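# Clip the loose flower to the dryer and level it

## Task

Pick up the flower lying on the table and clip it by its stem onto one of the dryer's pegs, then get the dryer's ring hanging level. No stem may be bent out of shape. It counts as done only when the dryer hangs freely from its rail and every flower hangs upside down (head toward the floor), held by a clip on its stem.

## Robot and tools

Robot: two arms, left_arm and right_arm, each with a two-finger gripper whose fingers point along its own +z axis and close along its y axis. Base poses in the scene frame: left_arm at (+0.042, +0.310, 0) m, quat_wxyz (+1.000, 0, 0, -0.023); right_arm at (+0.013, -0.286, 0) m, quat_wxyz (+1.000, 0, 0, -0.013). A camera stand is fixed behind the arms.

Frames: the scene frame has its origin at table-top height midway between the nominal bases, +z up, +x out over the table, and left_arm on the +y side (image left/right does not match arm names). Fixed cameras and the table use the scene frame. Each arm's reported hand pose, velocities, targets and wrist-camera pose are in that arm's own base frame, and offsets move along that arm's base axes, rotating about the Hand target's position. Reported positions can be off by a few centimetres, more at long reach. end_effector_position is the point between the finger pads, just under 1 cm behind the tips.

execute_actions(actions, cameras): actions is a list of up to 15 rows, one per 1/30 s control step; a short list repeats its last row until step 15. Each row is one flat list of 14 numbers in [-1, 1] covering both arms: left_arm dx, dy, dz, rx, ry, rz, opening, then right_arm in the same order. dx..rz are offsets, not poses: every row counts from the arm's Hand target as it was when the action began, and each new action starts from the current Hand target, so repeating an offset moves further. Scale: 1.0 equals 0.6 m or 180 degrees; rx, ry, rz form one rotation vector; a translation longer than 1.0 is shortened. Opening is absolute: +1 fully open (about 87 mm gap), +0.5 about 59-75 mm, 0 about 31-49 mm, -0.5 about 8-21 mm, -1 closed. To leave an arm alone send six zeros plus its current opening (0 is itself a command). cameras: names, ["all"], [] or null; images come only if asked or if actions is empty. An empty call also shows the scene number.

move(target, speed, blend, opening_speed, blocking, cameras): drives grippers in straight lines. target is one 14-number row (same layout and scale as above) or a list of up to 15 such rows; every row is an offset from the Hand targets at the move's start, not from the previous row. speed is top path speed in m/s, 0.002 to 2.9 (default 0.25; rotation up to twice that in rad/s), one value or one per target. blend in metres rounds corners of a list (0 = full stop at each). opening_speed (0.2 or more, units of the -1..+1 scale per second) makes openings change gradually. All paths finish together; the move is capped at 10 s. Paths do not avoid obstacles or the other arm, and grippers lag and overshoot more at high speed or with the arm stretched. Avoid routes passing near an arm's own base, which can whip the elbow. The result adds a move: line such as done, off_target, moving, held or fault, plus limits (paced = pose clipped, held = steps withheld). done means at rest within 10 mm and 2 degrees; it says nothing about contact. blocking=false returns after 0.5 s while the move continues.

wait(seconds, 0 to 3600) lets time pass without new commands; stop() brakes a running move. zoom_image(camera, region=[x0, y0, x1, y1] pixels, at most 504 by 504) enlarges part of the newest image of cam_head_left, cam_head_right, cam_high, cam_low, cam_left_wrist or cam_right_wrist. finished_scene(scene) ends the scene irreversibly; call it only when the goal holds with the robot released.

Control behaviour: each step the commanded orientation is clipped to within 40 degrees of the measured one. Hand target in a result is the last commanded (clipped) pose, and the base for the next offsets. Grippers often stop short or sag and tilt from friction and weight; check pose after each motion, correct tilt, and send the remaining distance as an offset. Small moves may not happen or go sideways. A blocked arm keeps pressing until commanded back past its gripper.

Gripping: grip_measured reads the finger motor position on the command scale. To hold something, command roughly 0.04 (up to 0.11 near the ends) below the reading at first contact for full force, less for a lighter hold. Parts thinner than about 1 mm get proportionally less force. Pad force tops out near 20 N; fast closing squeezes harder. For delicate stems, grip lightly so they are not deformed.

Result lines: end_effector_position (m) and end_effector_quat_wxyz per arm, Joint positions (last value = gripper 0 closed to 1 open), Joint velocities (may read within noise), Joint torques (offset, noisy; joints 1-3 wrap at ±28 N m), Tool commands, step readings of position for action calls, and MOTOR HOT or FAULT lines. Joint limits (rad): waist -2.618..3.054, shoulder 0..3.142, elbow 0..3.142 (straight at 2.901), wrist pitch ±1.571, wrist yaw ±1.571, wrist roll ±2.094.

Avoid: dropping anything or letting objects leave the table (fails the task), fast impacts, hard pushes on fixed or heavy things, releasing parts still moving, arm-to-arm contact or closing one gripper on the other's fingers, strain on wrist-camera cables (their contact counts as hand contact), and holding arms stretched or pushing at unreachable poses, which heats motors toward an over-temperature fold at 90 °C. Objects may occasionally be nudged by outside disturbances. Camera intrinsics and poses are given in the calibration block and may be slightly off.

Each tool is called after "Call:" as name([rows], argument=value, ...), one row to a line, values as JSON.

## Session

Call:
execute_actions(actions=[])

Scene clock: 0.00 s.
left_arm: end_effector_position=(+0.3799, -0.0275, +0.0494) grip_measured=+1.000 end_effector_quat_wxyz=(+0.550, +0.089, +0.828, -0.053) | right_arm: end_effector_position=(+0.3731, -0.0175, +0.0537) grip_measured=+1.000 end_effector_quat_wxyz=(+0.574, +0.034, +0.815, -0.065)
Joint positions: left_arm=[0.005 1.516 0.412 0.698 0.191 0.094 1] | right_arm=[0.04 1.5 0.34 0.816 0.184 -0.006 1]
Joint velocities: within noise
Joint torques (N m): no reading
Heat: left arm: 33 °C; right arm: 34 °C.
Hand target: left_arm +0.3850, -0.0275, +0.0582; +0.562, +0.090, +0.821, -0.051 | right_arm +0.3773, -0.0173, +0.0614; +0.584, +0.035, +0.808, -0.065
Tool commands: left_gripper/opening=+1.0 right_gripper/opening=+1.0
camera_calibration:
cam_left_wrist: T_world_to_cam=[[-0.17161, -0.98496, -0.02017, 0.04135], [-0.93718, 0.16953, -0.30488, 0.40013], [0.30371, -0.03342, -0.95218, 0.07932]] pos_world=[0.358, -0.02446, 0.19835]
cam_right_wrist: T_world_to_cam=[[-0.12065, -0.99188, 0.04029, 0.02832], [-0.9315, 0.09909, -0.34999, 0.38828], [0.34315, -0.07975, -0.93589, 0.06386]] pos_world=[0.34319, -0.00529, 0.19452]

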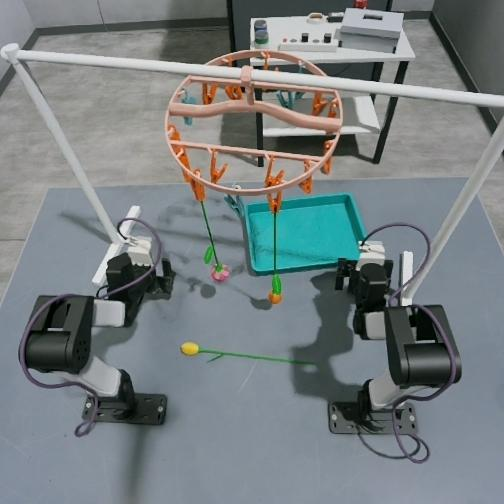

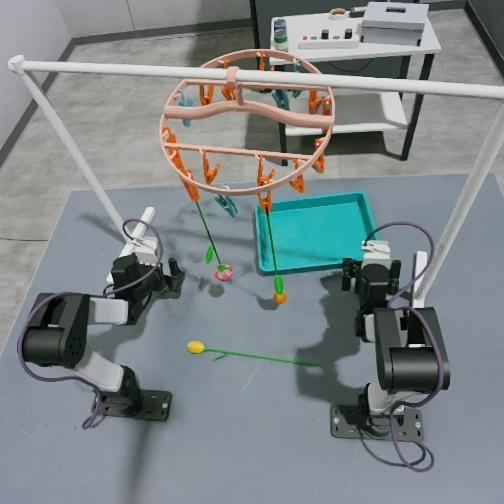

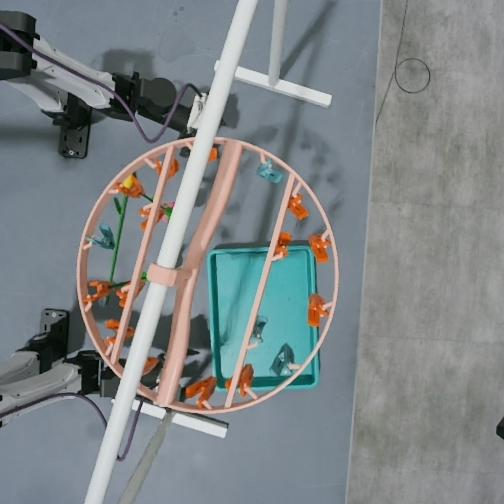

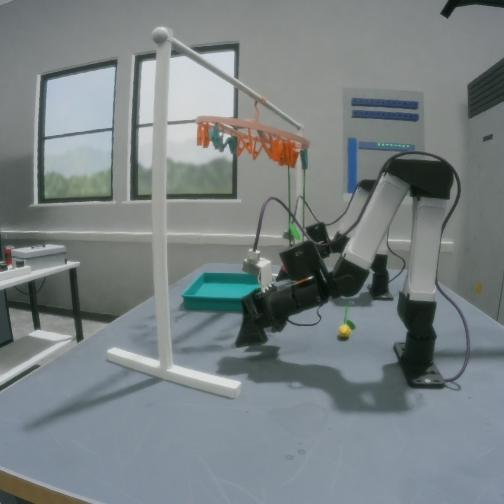

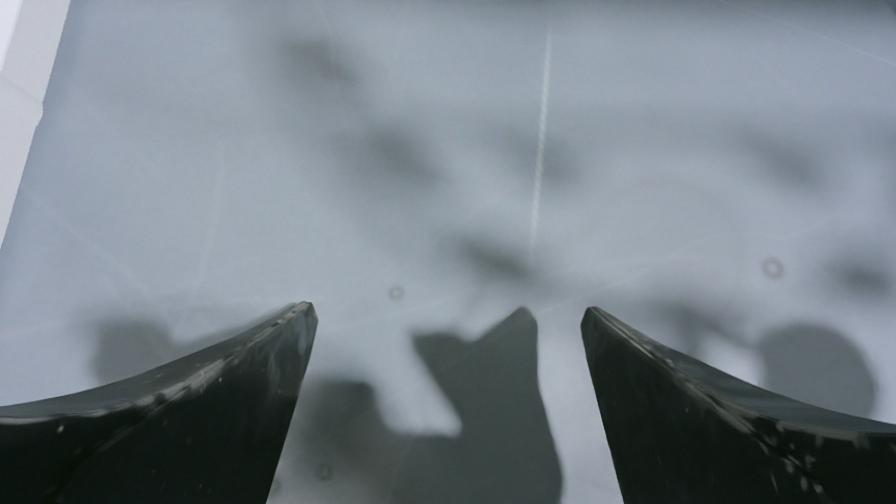

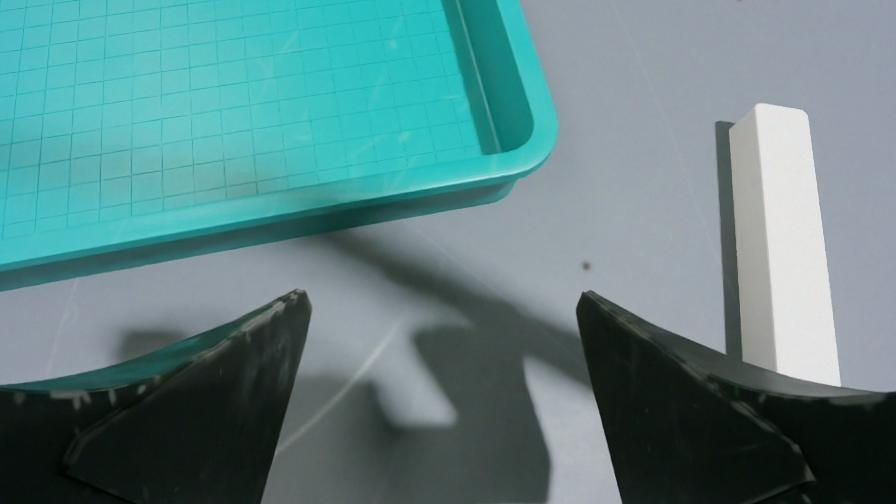

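Call:
execute_actions(actions=[])

Scene clock: 8.33 s.
left_arm: end_effector_position=(+0.3799, -0.0275, +0.0494) grip_measured=+1.000 end_effector_quat_wxyz=(+0.550, +0.089, +0.828, -0.053) | right_arm: end_effector_position=(+0.3731, -0.0175, +0.0537) grip_measured=+1.000 end_effector_quat_wxyz=(+0.574, +0.034, +0.815, -0.065)
Joint positions: left_arm=[0.005 1.516 0.412 0.698 0.191 0.094 1] | right_arm=[0.04 1.5 0.34 0.816 0.184 -0.006 1]
Joint velocities: within noise
Joint torques (N m): left_arm=[-0.06 -5.15 6.28 2.08 0.02 0.08] | right_arm=[0.06 -5.11 6.3 2.16 -0.02 0.01]
Heat: left arm: 34 °C; right arm: 36 °C.
Hand target: left_arm +0.3850, -0.0275, +0.0582; +0.562, +0.090, +0.821, -0.051 | right_arm +0.3773, -0.0173, +0.0614; +0.584, +0.035, +0.808, -0.065
Tool commands: left_gripper/opening=+1.0 right_gripper/opening=+1.0
camera_calibration:
cam_left_wrist: T_world_to_cam=[[-0.17161, -0.98496, -0.02017, 0.04135], [-0.93718, 0.16953, -0.30488, 0.40013], [0.30371, -0.03342, -0.95218, 0.07932]] pos_world=[0.358, -0.02446, 0.19835]
cam_right_wrist: T_world_to_cam=[[-0.12065, -0.99188, 0.04029, 0.02832], [-0.9315, 0.09909, -0.34999, 0.38828], [0.34315, -0.07975, -0.93589, 0.06386]] pos_world=[0.34319, -0.00529, 0.19452]

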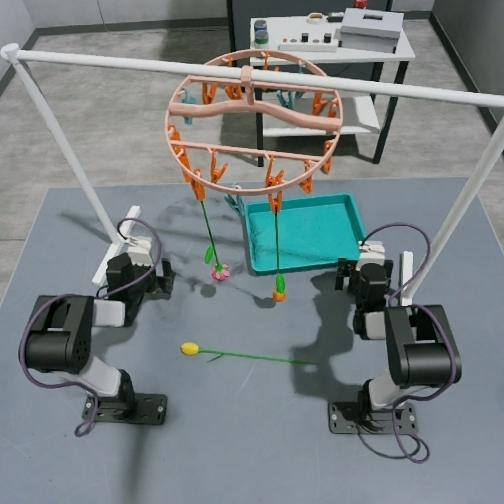

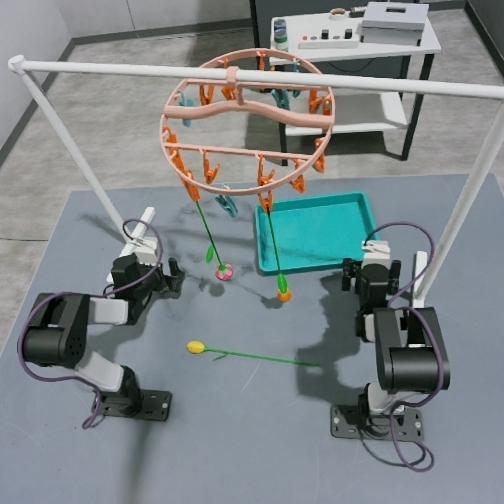

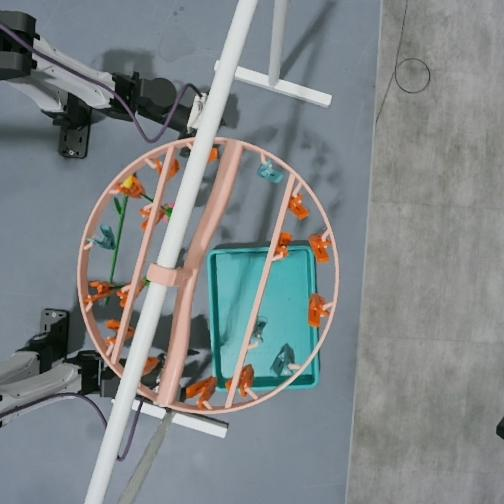

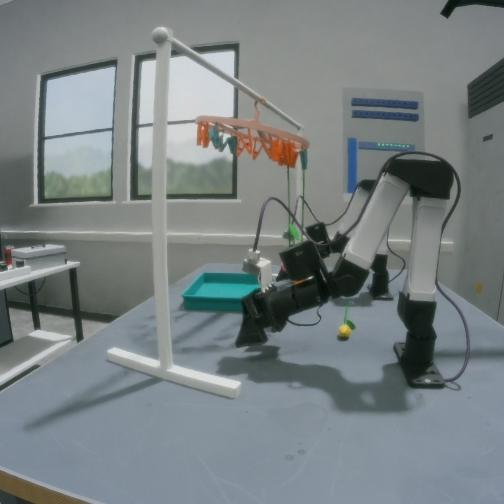

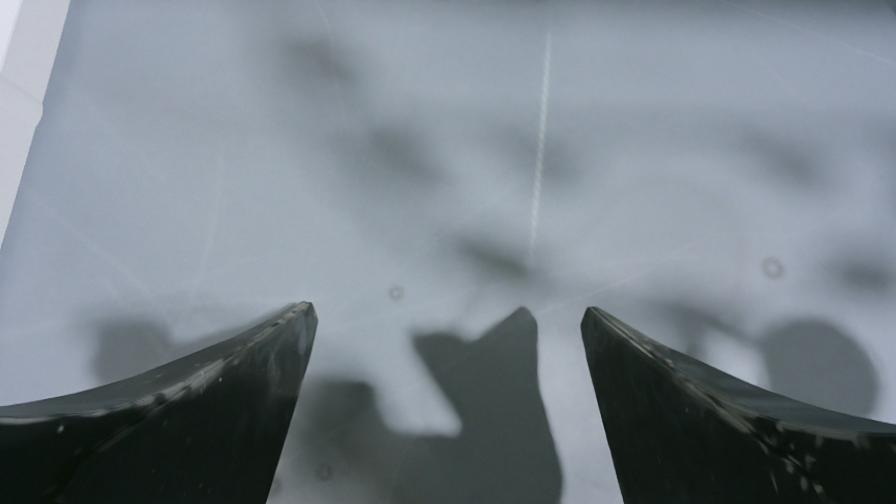

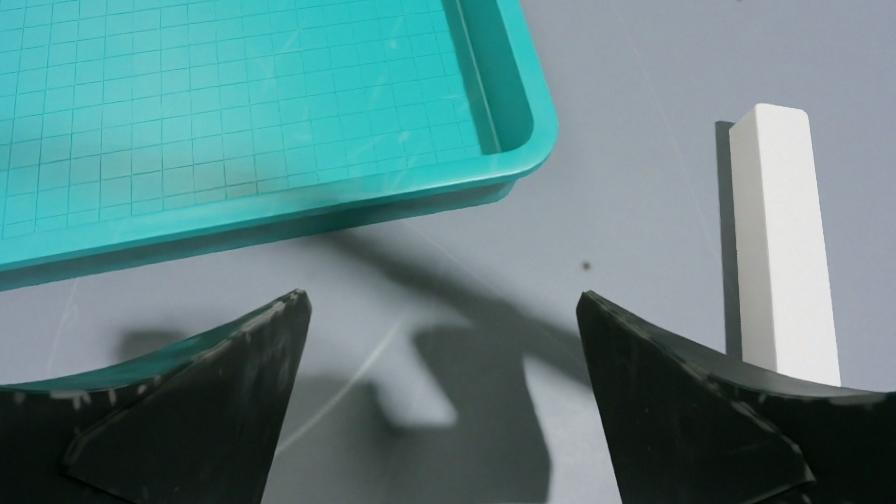

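Call:
zoom_image(camera="cam_high", region=[70, 130, 350, 420])

Call:
zoom_image(camera="cam_head_left", region=[155, 40, 355, 240])

Call:
zoom_image(camera="cam_low", region=[180, 80, 330, 230])

Scaled by 1.738 from the camera's image (finer frame: 720x720).

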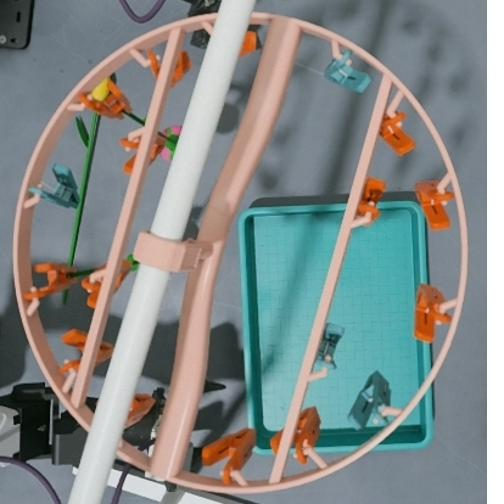

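Scaled by 2.520 from the camera's image (finer frame: 720x720).

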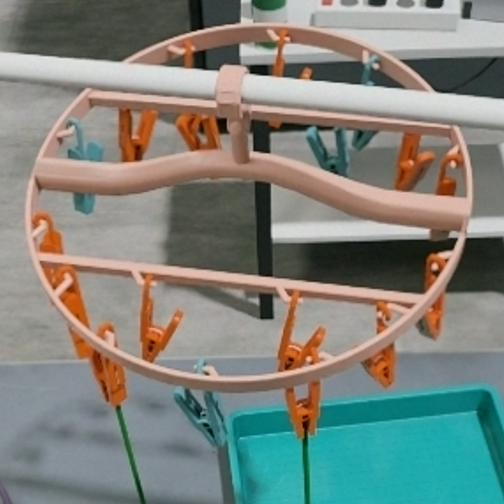

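Scaled by 3.360 from the camera's image (finer frame: 720x720).

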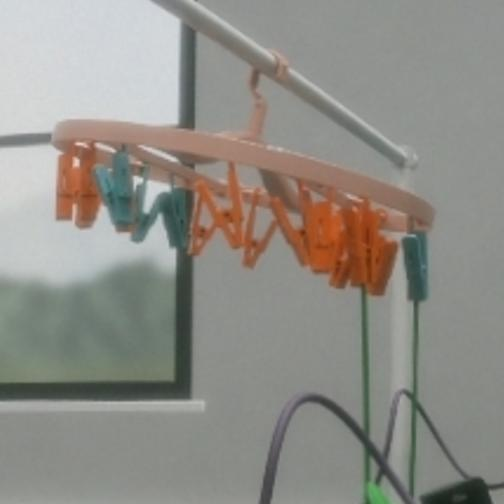

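Call:
zoom_image(camera="cam_high", region=[70, 130, 215, 275])

Call:
zoom_image(camera="cam_high", region=[70, 260, 215, 415])

Call:
zoom_image(camera="cam_high", region=[200, 130, 345, 275])

Call:
zoom_image(camera="cam_high", region=[200, 260, 345, 415])

Scaled by 3.476 from the camera's image (finer frame: 720x720).

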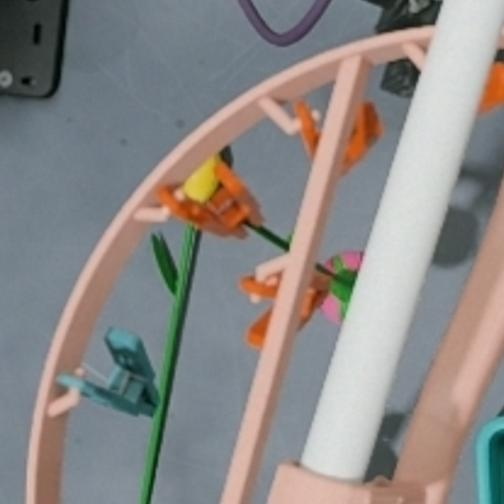

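Scaled by 3.252 from the camera's image (finer frame: 720x720).

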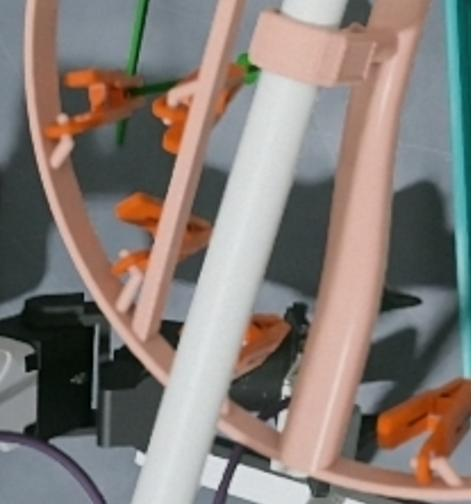

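Scaled by 3.476 from the camera's image (finer frame: 720x720).

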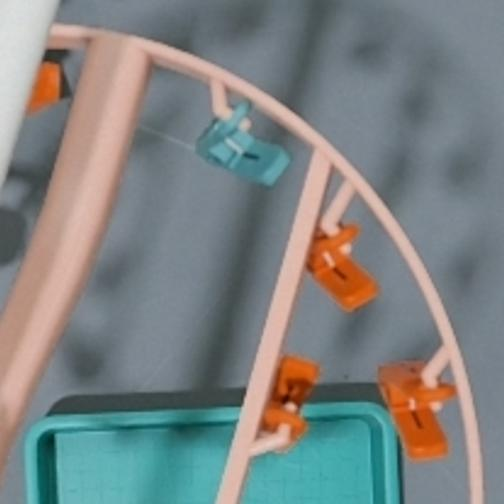

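Scaled by 3.252 from the camera's image (finer frame: 720x720).

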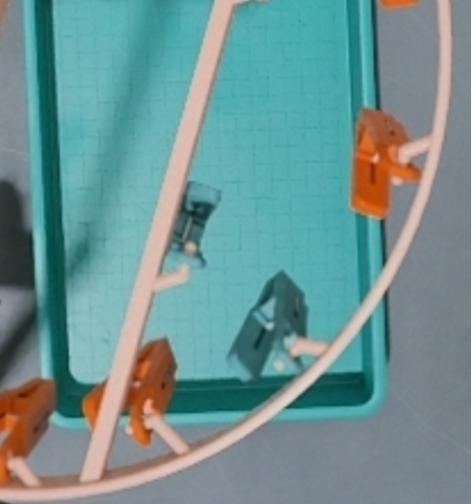

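Call:
move(target=[-0.2775, -0.1758, 0.7363, -0.1625, -0.3147, -0.1493, 0.0, -0.2522, 0.2172, 0.731, 0.1170, -0.3222, 0.2563, 0.0], speed=0.35, cameras=["cam_left_wrist", "cam_right_wrist", "cam_low"])

Scene clock: 47.87 s.
left_arm: end_effector_position=(+0.2232, -0.1358, +0.4812) grip_measured=+0.000 end_effector_quat_wxyz=(+0.841, +0.147, +0.405, -0.327) | right_arm: end_effector_position=(+0.2307, +0.1116, +0.4883) grip_measured=+0.000 end_effector_quat_wxyz=(+0.849, -0.141, +0.397, +0.318)
Joint positions: left_arm=[-0.269 0.656 0.736 0.651 0.345 -0.318 0.5] | right_arm=[0.068 0.685 0.739 0.753 -0.469 0.458 0.5]
Joint torques (N m): left_arm=[-0.81 1.85 9.18 1.54 -0.38 0.2] | right_arm=[0.69 2.02 8.65 1.31 0.17 0.07]
Heat: left arm: 39 °C; right arm: 40 °C.
Hand target: left_arm +0.2184, -0.1330, +0.5000; +0.854, +0.144, +0.382, -0.321 | right_arm +0.2260, +0.1129, +0.5000; +0.854, -0.144, +0.383, +0.322
Off the commanded pose: left_arm 0.020 m, 3 deg | right_arm 0.013 m, 2 deg.
move: off_target (left_arm, right_arm)
cam_left_wrist: T_world_to_cam=[[-0.65082, -0.75791, 0.0449, 0.02289], [-0.16706, 0.08526, -0.98225, 0.54601], [0.74063, -0.64677, -0.1821, -0.01688]] pos_world=[0.11861, -0.04012, 0.53222]
cam_right_wrist: T_world_to_cam=[[0.67381, -0.73869, -0.01785, -0.06144], [-0.13875, -0.10277, -0.98498, 0.54458], [0.72576, 0.66617, -0.17174, -0.01486]] pos_world=[0.12774, 0.02048, 0.53276]
Images, in order (width x height): cam_low 504x504, cam_left_wrist 896x504, cam_right_wrist 896x504.

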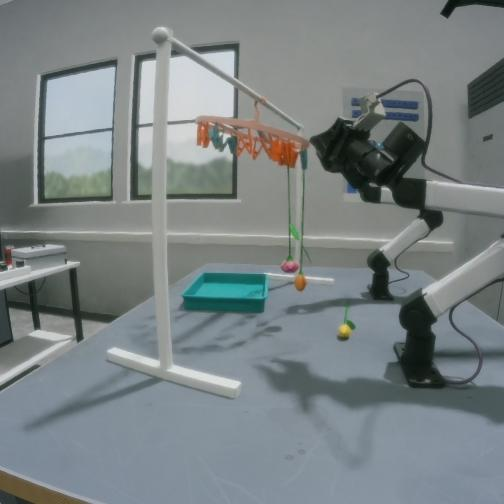

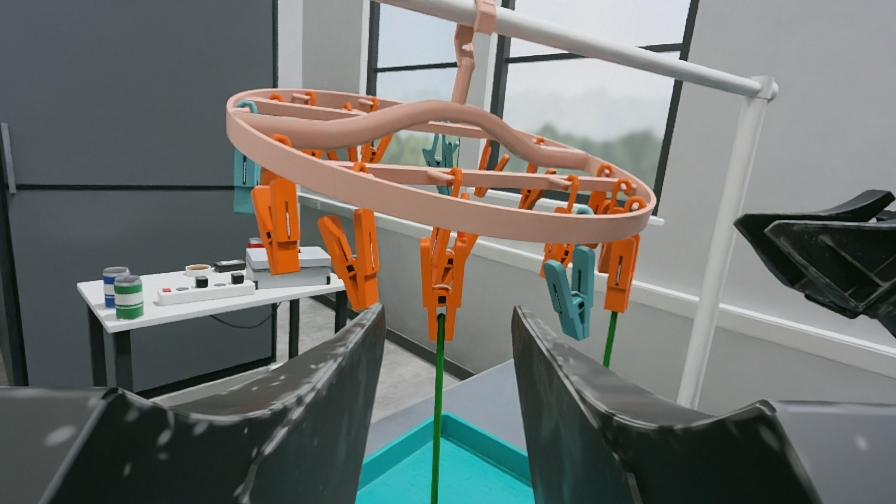

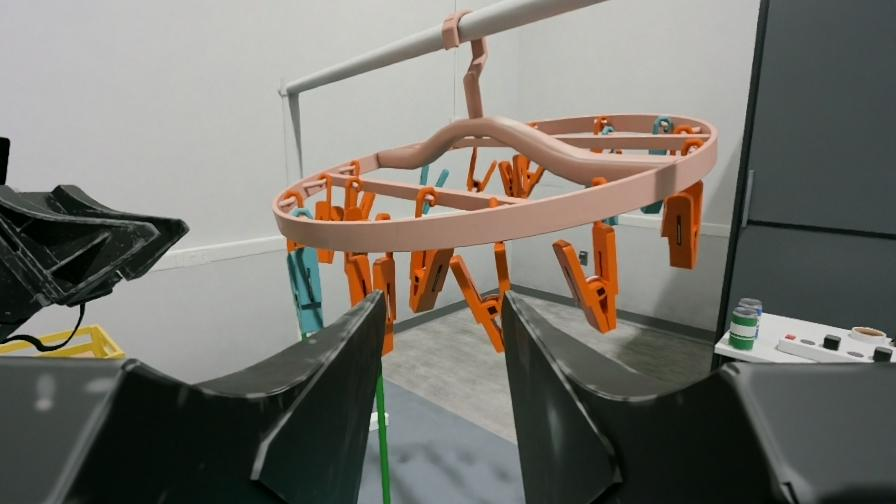

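Call:
zoom_image(camera="cam_left_wrist", region=[200, 60, 400, 260])

Call:
zoom_image(camera="cam_left_wrist", region=[500, 100, 700, 300])

Call:
zoom_image(camera="cam_right_wrist", region=[250, 100, 450, 300])

Call:
zoom_image(camera="cam_right_wrist", region=[560, 80, 760, 280])

Scaled by 2.520 from the camera's image (finer frame: 1280x720).

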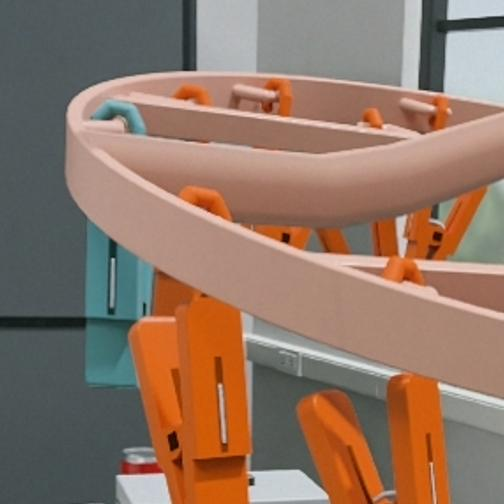

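Scaled by 2.520 from the camera's image (finer frame: 1280x720).

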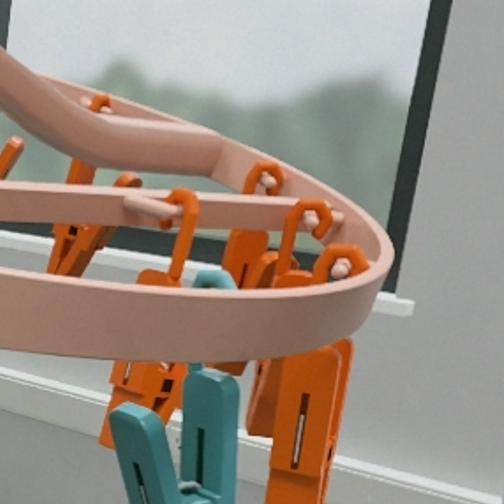

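Scaled by 2.520 from the camera's image (finer frame: 1280x720).

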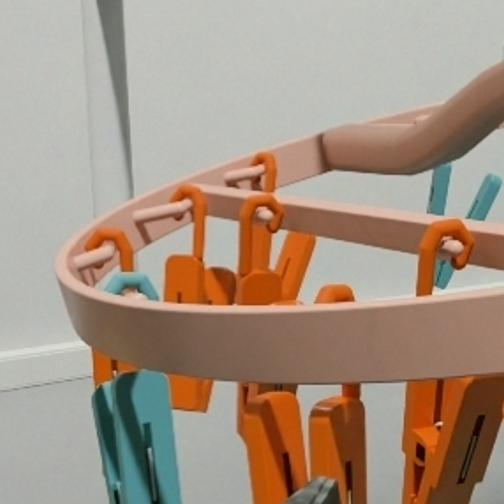

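Scaled by 2.520 from the camera's image (finer frame: 1280x720).

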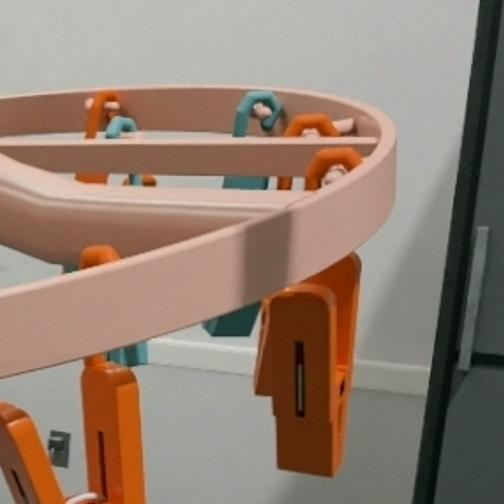

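Call:
move(target=[0.191, 0.0267, 0.0, 0.1433, 0.1221, -0.0904, 0.1, 0, 0, 0, 0, 0, 0, 0.0], speed=0.25, cameras=["cam_left_wrist"])

Scene clock: 81.70 s.
left_arm: end_effector_position=(+0.3347, -0.1170, +0.4914) grip_measured=+0.100 end_effector_quat_wxyz=(+0.655, +0.303, +0.583, -0.374) | right_arm: end_effector_position=(+0.2306, +0.1116, +0.4885) grip_measured=+0.000 end_effector_quat_wxyz=(+0.849, -0.141, +0.397, +0.318)
Joint positions: left_arm=[0.145 1.295 1.541 0.075 1.123 -0.329 0.55] | right_arm=[0.068 0.685 0.739 0.754 -0.469 0.458 0.5]
Joint torques (N m): left_arm=[0.24 -2.4 9.21 1.43 -0.01 0.26] | right_arm=[0.77 1.96 8.68 1.32 0.17 0.07]
Heat: left arm: 38 °C; right arm: 38 °C.
Hand target: left_arm +0.3330, -0.1169, +0.5000; +0.660, +0.318, +0.574, -0.366 | right_arm +0.2259, +0.1129, +0.5001; +0.854, -0.144, +0.382, +0.321
Off the commanded pose: left_arm 0.009 m, 2 deg | right_arm 0.013 m, 2 deg.
move: done
cam_left_wrist: T_world_to_cam=[[-0.82344, -0.56534, 0.04839, 0.18797], [-0.40599, 0.52746, -0.7463, 0.58865], [0.39638, -0.63418, -0.66385, 0.26796]] pos_world=[0.28755, -0.03429, 0.60809]

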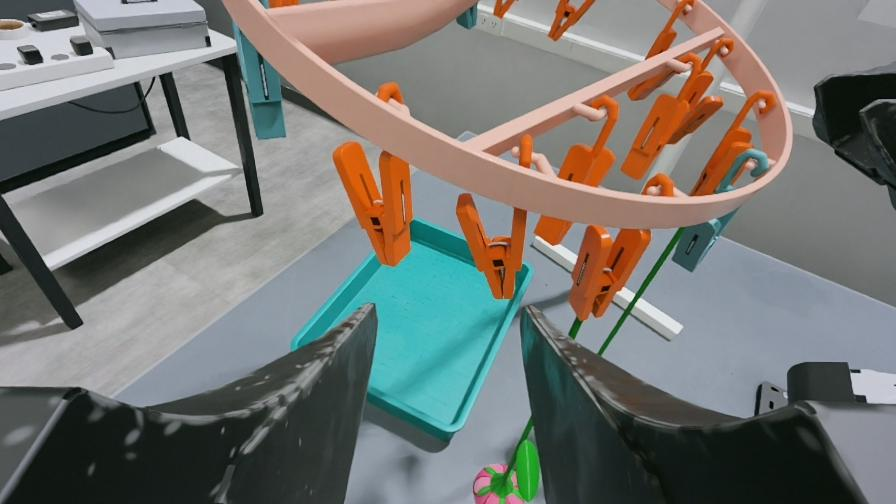

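Call:
move([
  [0.0058, -0.0397, 0.0, 0.0, 0.0, -0.0167, 0.1, 0, 0, 0, 0, 0, 0, 0.0],
  [0.0372, -0.0985, 0.0, 0.0, 0.0, -0.0167, 0.1, 0, 0, 0, 0, 0, 0, 0.0],
], speed=0.12, blend=0.01, cameras=["cam_left_wrist"])

Scene clock: 90.93 s.
left_arm: end_effector_position=(+0.3543, -0.1747, +0.4862) grip_measured=+0.100 end_effector_quat_wxyz=(+0.634, +0.327, +0.578, -0.395) | right_arm: end_effector_position=(+0.2306, +0.1116, +0.4885) grip_measured=+0.000 end_effector_quat_wxyz=(+0.849, -0.141, +0.397, +0.318)
Joint positions: left_arm=[-0.061 1.399 1.642 -0.023 1 -0.228 0.55] | right_arm=[0.068 0.685 0.739 0.754 -0.469 0.458 0.5]
Joint torques (N m): left_arm=[-0.87 -3.59 9.61 1.67 -0.33 0.24] | right_arm=[0.76 2.04 8.68 1.31 0.17 0.08]
Heat: left arm: 40 °C; right arm: 38 °C.
Hand target: left_arm +0.3554, -0.1760, +0.5000; +0.650, +0.333, +0.565, -0.383 | right_arm +0.2259, +0.1129, +0.5001; +0.854, -0.144, +0.382, +0.321
Off the commanded pose: left_arm 0.014 m, 3 deg | right_arm 0.013 m, 2 deg.
move: off_target (left_arm)
cam_left_wrist: T_world_to_cam=[[-0.86231, -0.50371, 0.05201, 0.19438], [-0.3753, 0.56675, -0.73344, 0.61298], [0.33997, -0.65197, -0.67776, 0.24383]] pos_world=[0.31477, -0.09053, 0.60473]

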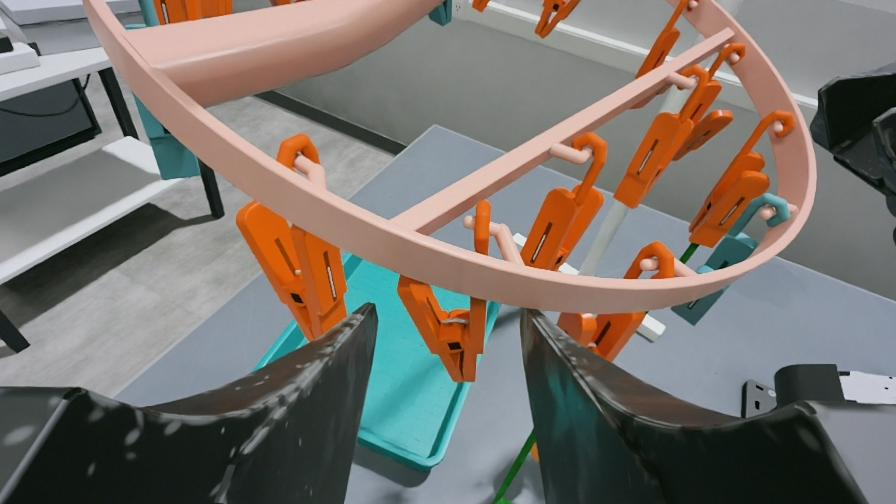

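Call:
move([
  [0.0033, -0.0102, 0, 0, 0, 0, 0.1, 0, 0, 0, 0, 0, 0, 0.0],
  [-0.0298, -0.0343, 0, 0, 0, 0.0528, 0.1, 0, 0, 0, 0, 0, 0, 0.0],
  [-0.0608, -0.067, 0, 0, 0, 0.1083, 0.1, 0, 0, 0, 0, 0, 0, 0.0],
  [-0.085, -0.105, 0, 0, 0, 0.1639, 0.1, 0, 0, 0, 0, 0, 0, 0.0],
  [-0.1015, -0.1468, 0, 0, 0, 0.2194, 0.1, 0, 0, 0, 0, 0, 0, 0.0],
  [-0.1098, -0.1912, 0, 0, 0, 0.2722, 0.1, 0, 0, 0, 0, 0, 0, 0.0],
  [-0.1103, -0.224, 0, 0, 0, 0.3056, 0.1, 0, 0, 0, 0, 0, 0, 0.0],
], speed=0.1, blend=0.01, cameras=["cam_left_wrist", "cam_high"])

Scene clock: 101.03 s.
left_arm: end_effector_position=(+0.2888, -0.3115, +0.4632) grip_measured=+0.100 end_effector_quat_wxyz=(+0.729, +0.089, +0.679, +0.005) | right_arm: end_effector_position=(+0.2306, +0.1116, +0.4885) grip_measured=+0.000 end_effector_quat_wxyz=(+0.849, -0.141, +0.397, +0.318)
Joint positions: left_arm=[-1.209 1.546 1.741 -0.062 -1.081 0.254 0.55] | right_arm=[0.068 0.685 0.739 0.754 -0.469 0.458 0.5]
Joint torques (N m): left_arm=[-0.16 -5.6 11 2.76 -0.04 0.08] | right_arm=[0.72 2.07 8.7 1.31 0.17 0.06]
Heat: left arm: 41 °C; right arm: 38 °C.
Hand target: left_arm +0.2892, -0.3103, +0.5001; +0.754, +0.034, +0.655, -0.039 | right_arm +0.2259, +0.1129, +0.5001; +0.854, -0.144, +0.382, +0.321
Off the commanded pose: left_arm 0.037 m, 9 deg | right_arm 0.013 m, 2 deg.
move: off_target (left_arm); blend cut to 0.0035 m at target 1
cam_left_wrist: T_world_to_cam=[[-0.07972, -0.9885, -0.12853, -0.22319], [-0.70425, 0.1471, -0.69455, 0.59532], [0.70546, 0.03515, -0.70787, 0.28375]] pos_world=[0.20128, -0.31817, 0.58565]
Images, in order (width x height): cam_high 504x504, cam_left_wrist 896x504.

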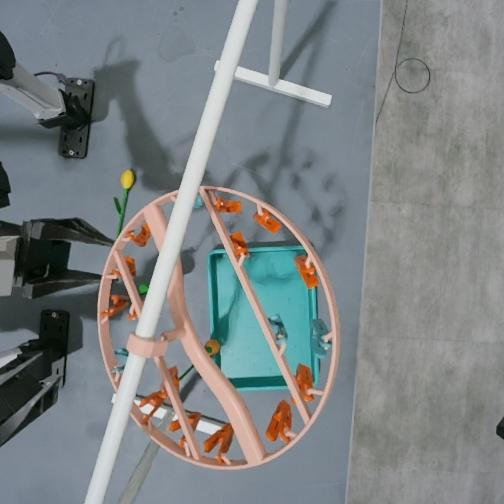

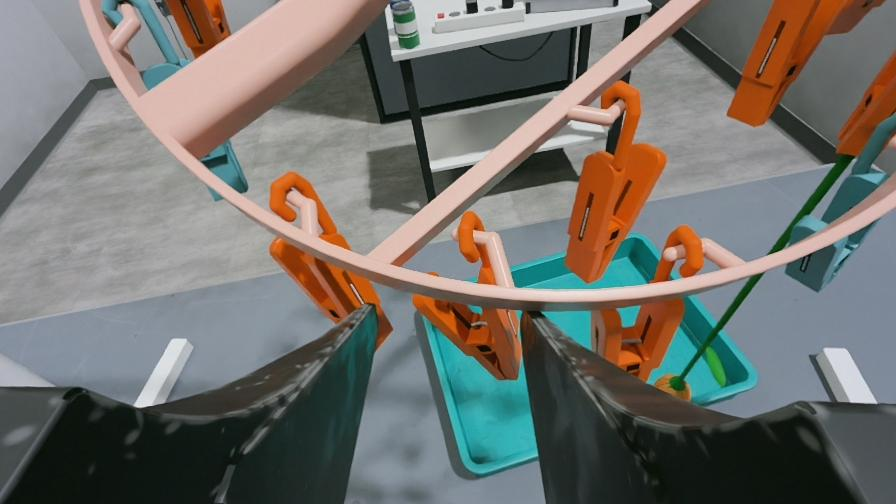

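Call:
move(target=[-0.125, 0.025, 0, 0, 0, 0, 0.1, 0, 0, 0, 0, 0, 0, 0.0], speed=0.08, cameras=["cam_left_wrist", "cam_high"])

Scene clock: 114.23 s.
left_arm: end_effector_position=(+0.2179, -0.3064, +0.4935) grip_measured=+0.100 end_effector_quat_wxyz=(+0.752, +0.048, +0.656, -0.032) | right_arm: end_effector_position=(+0.2306, +0.1116, +0.4885) grip_measured=+0.000 end_effector_quat_wxyz=(+0.849, -0.141, +0.397, +0.318)
Joint positions: left_arm=[-1.434 1.468 1.636 0.327 -1.285 0.508 0.55] | right_arm=[0.068 0.685 0.739 0.754 -0.469 0.458 0.5]
Joint torques (N m): left_arm=[-0.83 -7.3 5.23 1.51 0.05 0.18] | right_arm=[0.77 2.06 8.73 1.31 0.17 0.05]
Heat: left arm: 42 °C; right arm: 38 °C.
Hand target: left_arm +0.2141, -0.2954, +0.5001; +0.754, +0.035, +0.655, -0.039 | right_arm +0.2259, +0.1129, +0.5001; +0.854, -0.144, +0.382, +0.321
Off the commanded pose: left_arm 0.013 m, 2 deg | right_arm 0.013 m, 2 deg.
move: off_target (left_arm)
cam_left_wrist: T_world_to_cam=[[-0.07724, -0.9968, -0.02054, -0.27623], [-0.6618, 0.06667, -0.74671, 0.55757], [0.74569, -0.04408, -0.66484, 0.30071]] pos_world=[0.12343, -0.29927, 0.61059]
Images, in order (width x height): cam_high 504x504, cam_left_wrist 896x504.

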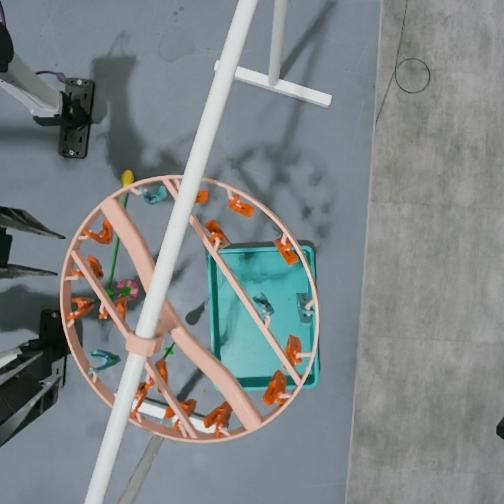

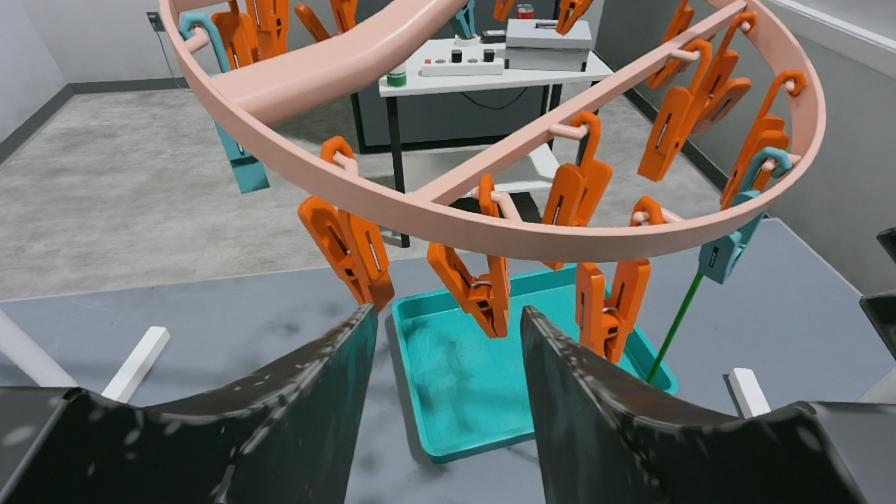

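Call:
move([
  [0.0098, 0.209, 0.0667, 0, 0, -0.1611, 0.1, 0, 0, 0, 0, 0, 0, 0.3],
  [0.1432, 0.3423, 0.0667, 0, 0, -0.2444, 0.1, 0, 0, 0, 0, 0, 0, 0.3],
  [0.3048, 0.2673, 0.0667, 0, 0, -0.3556, 0.1, -0.0932, 0.1785, -0.3335, -0.3303, 0.3126, 0.0492, 0.3],
], speed=[0.22, 0.22, 0.35], blend=[0.03, 0.03, 0], cameras=["cam_left_wrist", "cam_right_wrist", "cam_high"])

Scene clock: 152.17 s.
left_arm: end_effector_position=(+0.4023, -0.1307, +0.5310) grip_measured=+0.100 end_effector_quat_wxyz=(+0.615, +0.360, +0.552, -0.434) | right_arm: end_effector_position=(+0.1694, +0.2181, +0.2918) grip_measured=+0.300 end_effector_quat_wxyz=(+0.370, -0.401, +0.818, +0.183)
Joint positions: left_arm=[0.108 1.742 2.101 0.104 1.271 -0.481 0.55] | right_arm=[0.908 1.116 1.449 -1.053 -0.005 -0.002 0.65]
Joint torques (N m): left_arm=[-0.81 -5.76 8.61 1.52 -0.09 -0.03] | right_arm=[0.72 -1.58 8.59 1.81 0.06 0.09]
Heat: left arm: 39 °C; right arm: 38 °C.
Hand target: left_arm +0.3969, -0.1350, +0.5401; +0.618, +0.377, +0.537, -0.433 | right_arm +0.1699, +0.2201, +0.2999; +0.380, -0.397, +0.815, +0.185
Off the commanded pose: left_arm 0.011 m, 3 deg | right_arm 0.008 m, 1 deg.
move: off_target (left_arm); blend cut to 0 m at target 1
cam_left_wrist: T_world_to_cam=[[-0.91697, -0.39638, 0.04535, 0.29532], [-0.29594, 0.59955, -0.74361, 0.61659], [0.26756, -0.69529, -0.66707, 0.3043]] pos_world=[0.37185, -0.04104, 0.64811]
cam_right_wrist: T_world_to_cam=[[0.79081, -0.61131, -0.03036, 0.0111], [-0.61092, -0.79139, 0.02183, 0.28983], [-0.03738, 0.00128, -0.9993, 0.44066]] pos_world=[0.18475, 0.23559, 0.43435]
Images, in order (width x height): cam_high 504x504, cam_left_wrist 896x504, cam_right_wrist 896x504.

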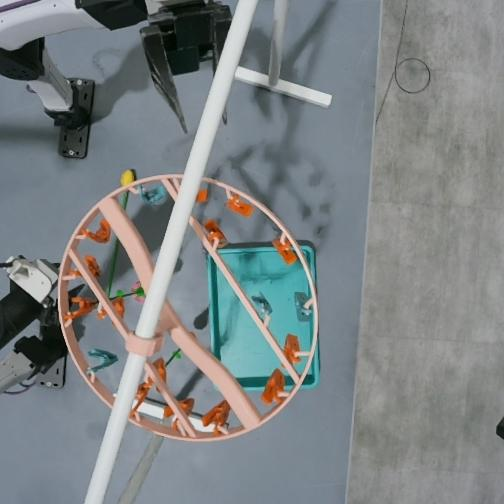

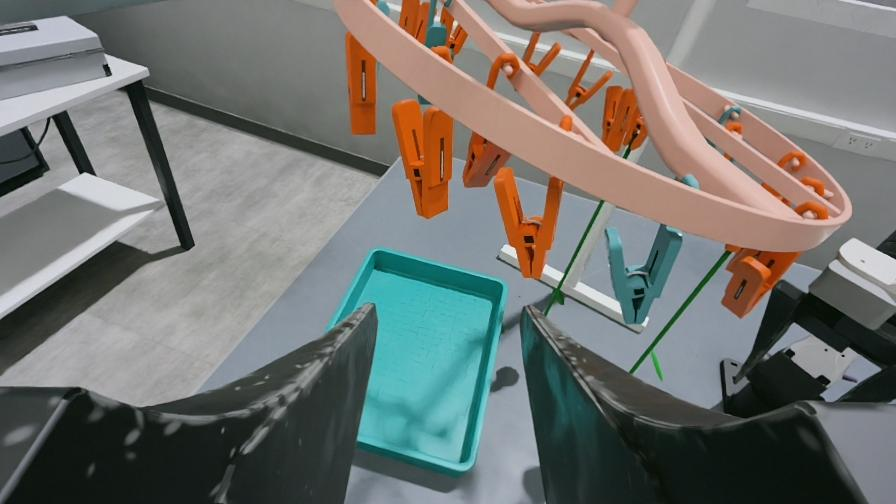

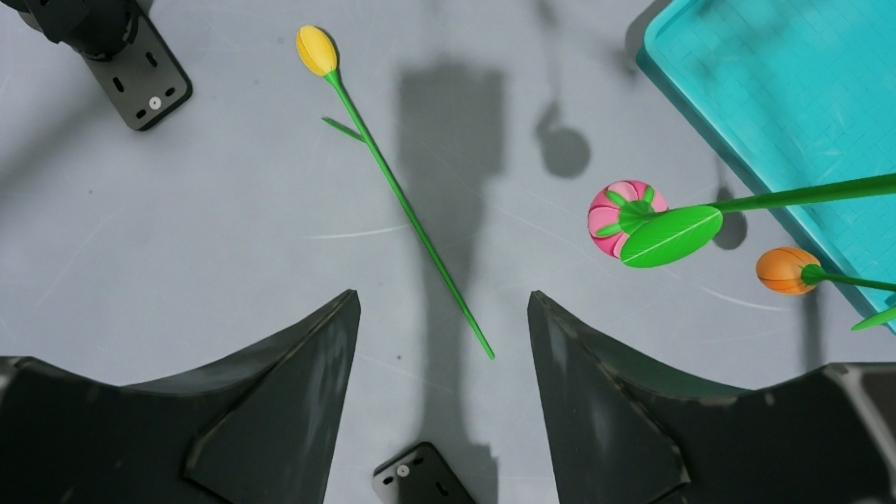

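Call:
move([
  [-0.0165, -0.055, 0, 0, 0, -0.0278, 0.1, -0.015, 0.0758, -0.3332, -0.2065, 0.0883, 0.159, 0.3],
  [0.0035, -0.14, 0, 0, 0, -0.0278, 0.1, -0.015, 0.0758, -0.3332, -0.2065, 0.0883, 0.159, 0.3],
], speed=[0.25, 0.1], blend=[0.01, 0], cameras=["cam_left_wrist", "cam_right_wrist"])

Scene clock: 163.47 s.
left_arm: end_effector_position=(+0.3969, -0.2170, +0.5339) grip_measured=+0.100 end_effector_quat_wxyz=(+0.588, +0.396, +0.528, -0.468) | right_arm: end_effector_position=(+0.1604, +0.2585, +0.0952) grip_measured=+0.300 end_effector_quat_wxyz=(+0.058, -0.646, +0.759, +0.051)
Joint positions: left_arm=[-0.121 1.842 2.288 -0.105 1.174 -0.345 0.55] | right_arm=[1.032 1.708 1.361 -1.081 -0.058 -0.375 0.65]
Joint torques (N m): left_arm=[-0.7 -6.09 8.35 1.42 -0.37 0.24] | right_arm=[0.58 -6.98 8.66 0.7 -0.18 -0.12]
Heat: left arm: 40 °C; right arm: 38 °C.
Hand target: left_arm +0.3991, -0.2190, +0.5400; +0.599, +0.400, +0.520, -0.459 | right_arm +0.1610, +0.2656, +0.1001; +0.066, -0.652, +0.753, +0.058
Off the commanded pose: left_arm 0.007 m, 2 deg | right_arm 0.009 m, 2 deg.
move: done
cam_left_wrist: T_world_to_cam=[[-0.9589, -0.28114, 0.03826, 0.30144], [-0.21569, 0.63466, -0.74208, 0.64394], [0.18435, -0.71984, -0.66922, 0.2766]] pos_world=[0.37695, -0.12483, 0.65142]
cam_right_wrist: T_world_to_cam=[[0.98379, -0.17775, -0.02384, -0.10674], [-0.11832, -0.7432, 0.65853, 0.16854], [-0.13477, -0.64503, -0.75218, 0.40301]] pos_world=[0.17926, 0.36623, 0.1896]

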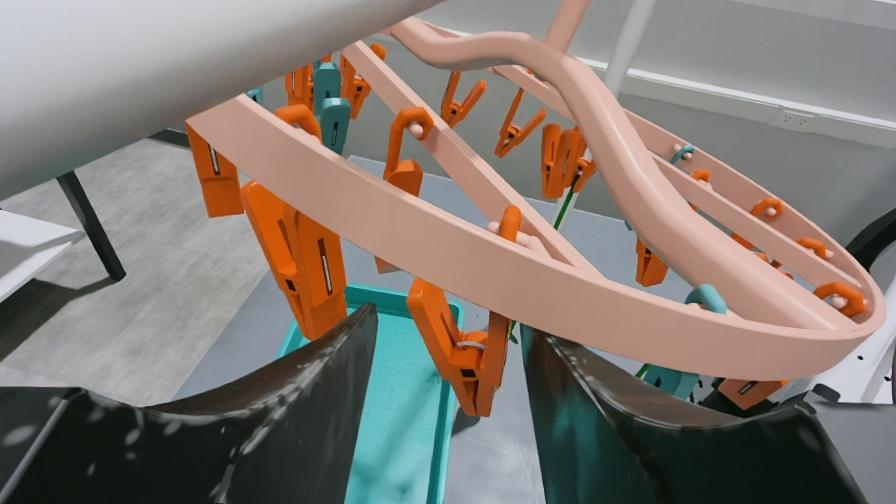

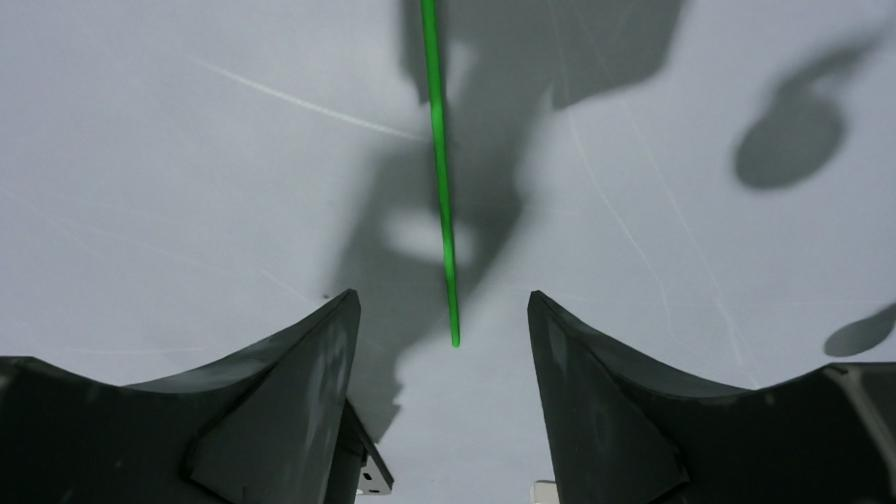

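Call:
move([
  [-0.0258, 0.005, 0, 0, 0, 0.0111, 0.1, -0.001, 0, -0.019, 0, 0, 0.003, 0.3],
  [-0.0638, -0.0052, 0.003, 0, 0, 0.05, 0.1, -0.002, 0, -0.038, 0, 0, 0.006, 0.3],
  [-0.0993, -0.0218, 0.007, 0, 0, 0.1, 0.1, -0.003, 0, -0.057, 0, 0, 0.009, 0.3],
  [-0.1315, -0.0443, 0.012, 0, 0, 0.1528, 0.1, -0.004, 0, -0.076, 0, 0, 0.012, 0.3],
  [-0.1592, -0.072, 0.018, 0, 0, 0.2056, 0.1, -0.005, 0, -0.095, 0, 0, 0.0167, 0.3],
  [-0.1817, -0.1042, 0.025, 0, 0, 0.2583, 0.1, -0.005, 0, -0.114, 0, 0, 0.0167, 0.3],
  [-0.1908, -0.1217, 0.03, 0, 0, 0.2833, 0.1, -0.005, 0, -0.1335, 0, 0, 0.0167, 0.3],
], speed=0.075, blend=0.01, cameras=["cam_left_wrist", "cam_right_wrist", "cam_high"])

Scene clock: 176.50 s.
left_arm: end_effector_position=(+0.2848, -0.2916, +0.5415) grip_measured=+0.100 end_effector_quat_wxyz=(+0.724, +0.151, +0.656, -0.149) | right_arm: end_effector_position=(+0.1612, +0.2607, +0.0240) grip_measured=+0.300 end_effector_quat_wxyz=(+0.065, -0.664, +0.743, +0.053)
Joint positions: left_arm=[-1.061 1.498 2.059 -0.444 -0.628 0.093 0.55] | right_arm=[1.037 1.768 1.141 -0.787 -0.061 -0.417 0.65]
Joint torques (N m): left_arm=[-0.73 -3.14 8.31 2.27 -0.16 0.18] | right_arm=[0.85 -6.42 5.67 0.9 -0.25 -0.11]
Heat: left arm: 40 °C; right arm: 36 °C.
Hand target: left_arm +0.2847, -0.2921, +0.5581; +0.738, +0.137, +0.642, -0.157 | right_arm +0.1579, +0.2655, +0.0200; +0.064, -0.672, +0.736, +0.059
Off the commanded pose: left_arm 0.017 m, 3 deg | right_arm 0.007 m, 1 deg.
move: off_target (left_arm); blend cut to 0.0088 m at target 1
cam_left_wrist: T_world_to_cam=[[-0.38241, -0.92386, -0.01542, -0.14999], [-0.63729, 0.27581, -0.71958, 0.676], [0.66904, -0.26535, -0.69424, 0.25661]] pos_world=[0.20177, -0.25692, 0.66227]
cam_right_wrist: T_world_to_cam=[[0.99133, -0.13063, -0.01448, -0.12262], [-0.09005, -0.75533, 0.64913, 0.21597], [-0.09574, -0.6422, -0.76054, 0.34417]] pos_world=[0.17395, 0.36813, 0.11978]
Images, in order (width x height): cam_high 504x504, cam_left_wrist 896x504, cam_right_wrist 896x504.

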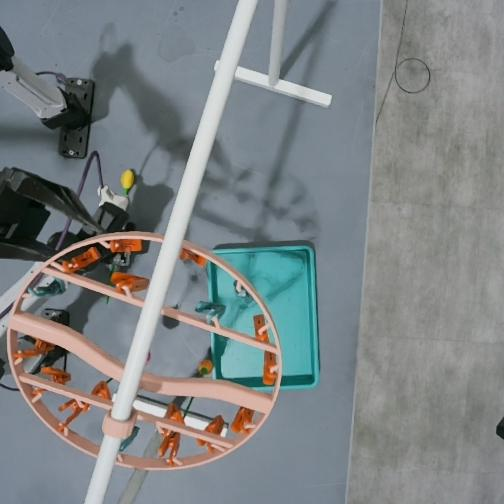

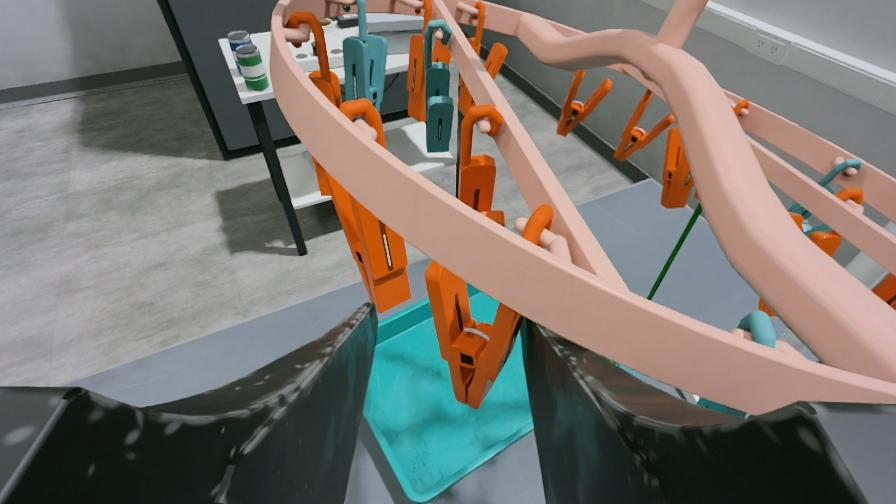

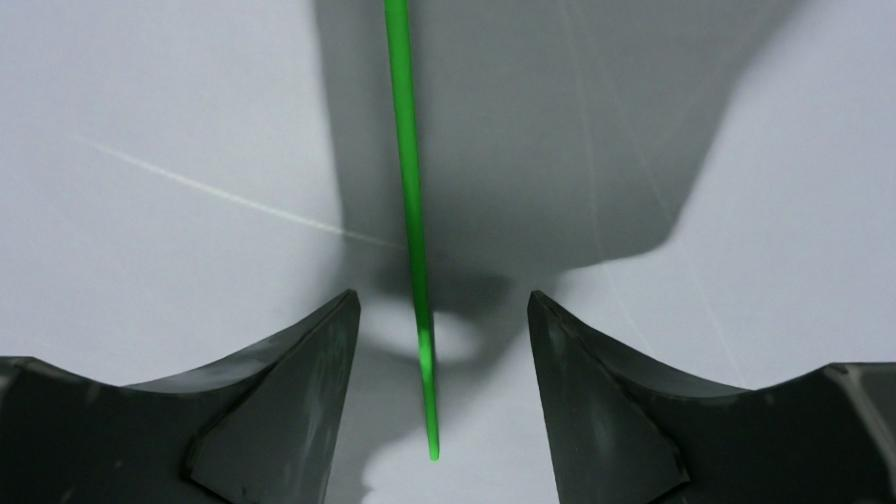

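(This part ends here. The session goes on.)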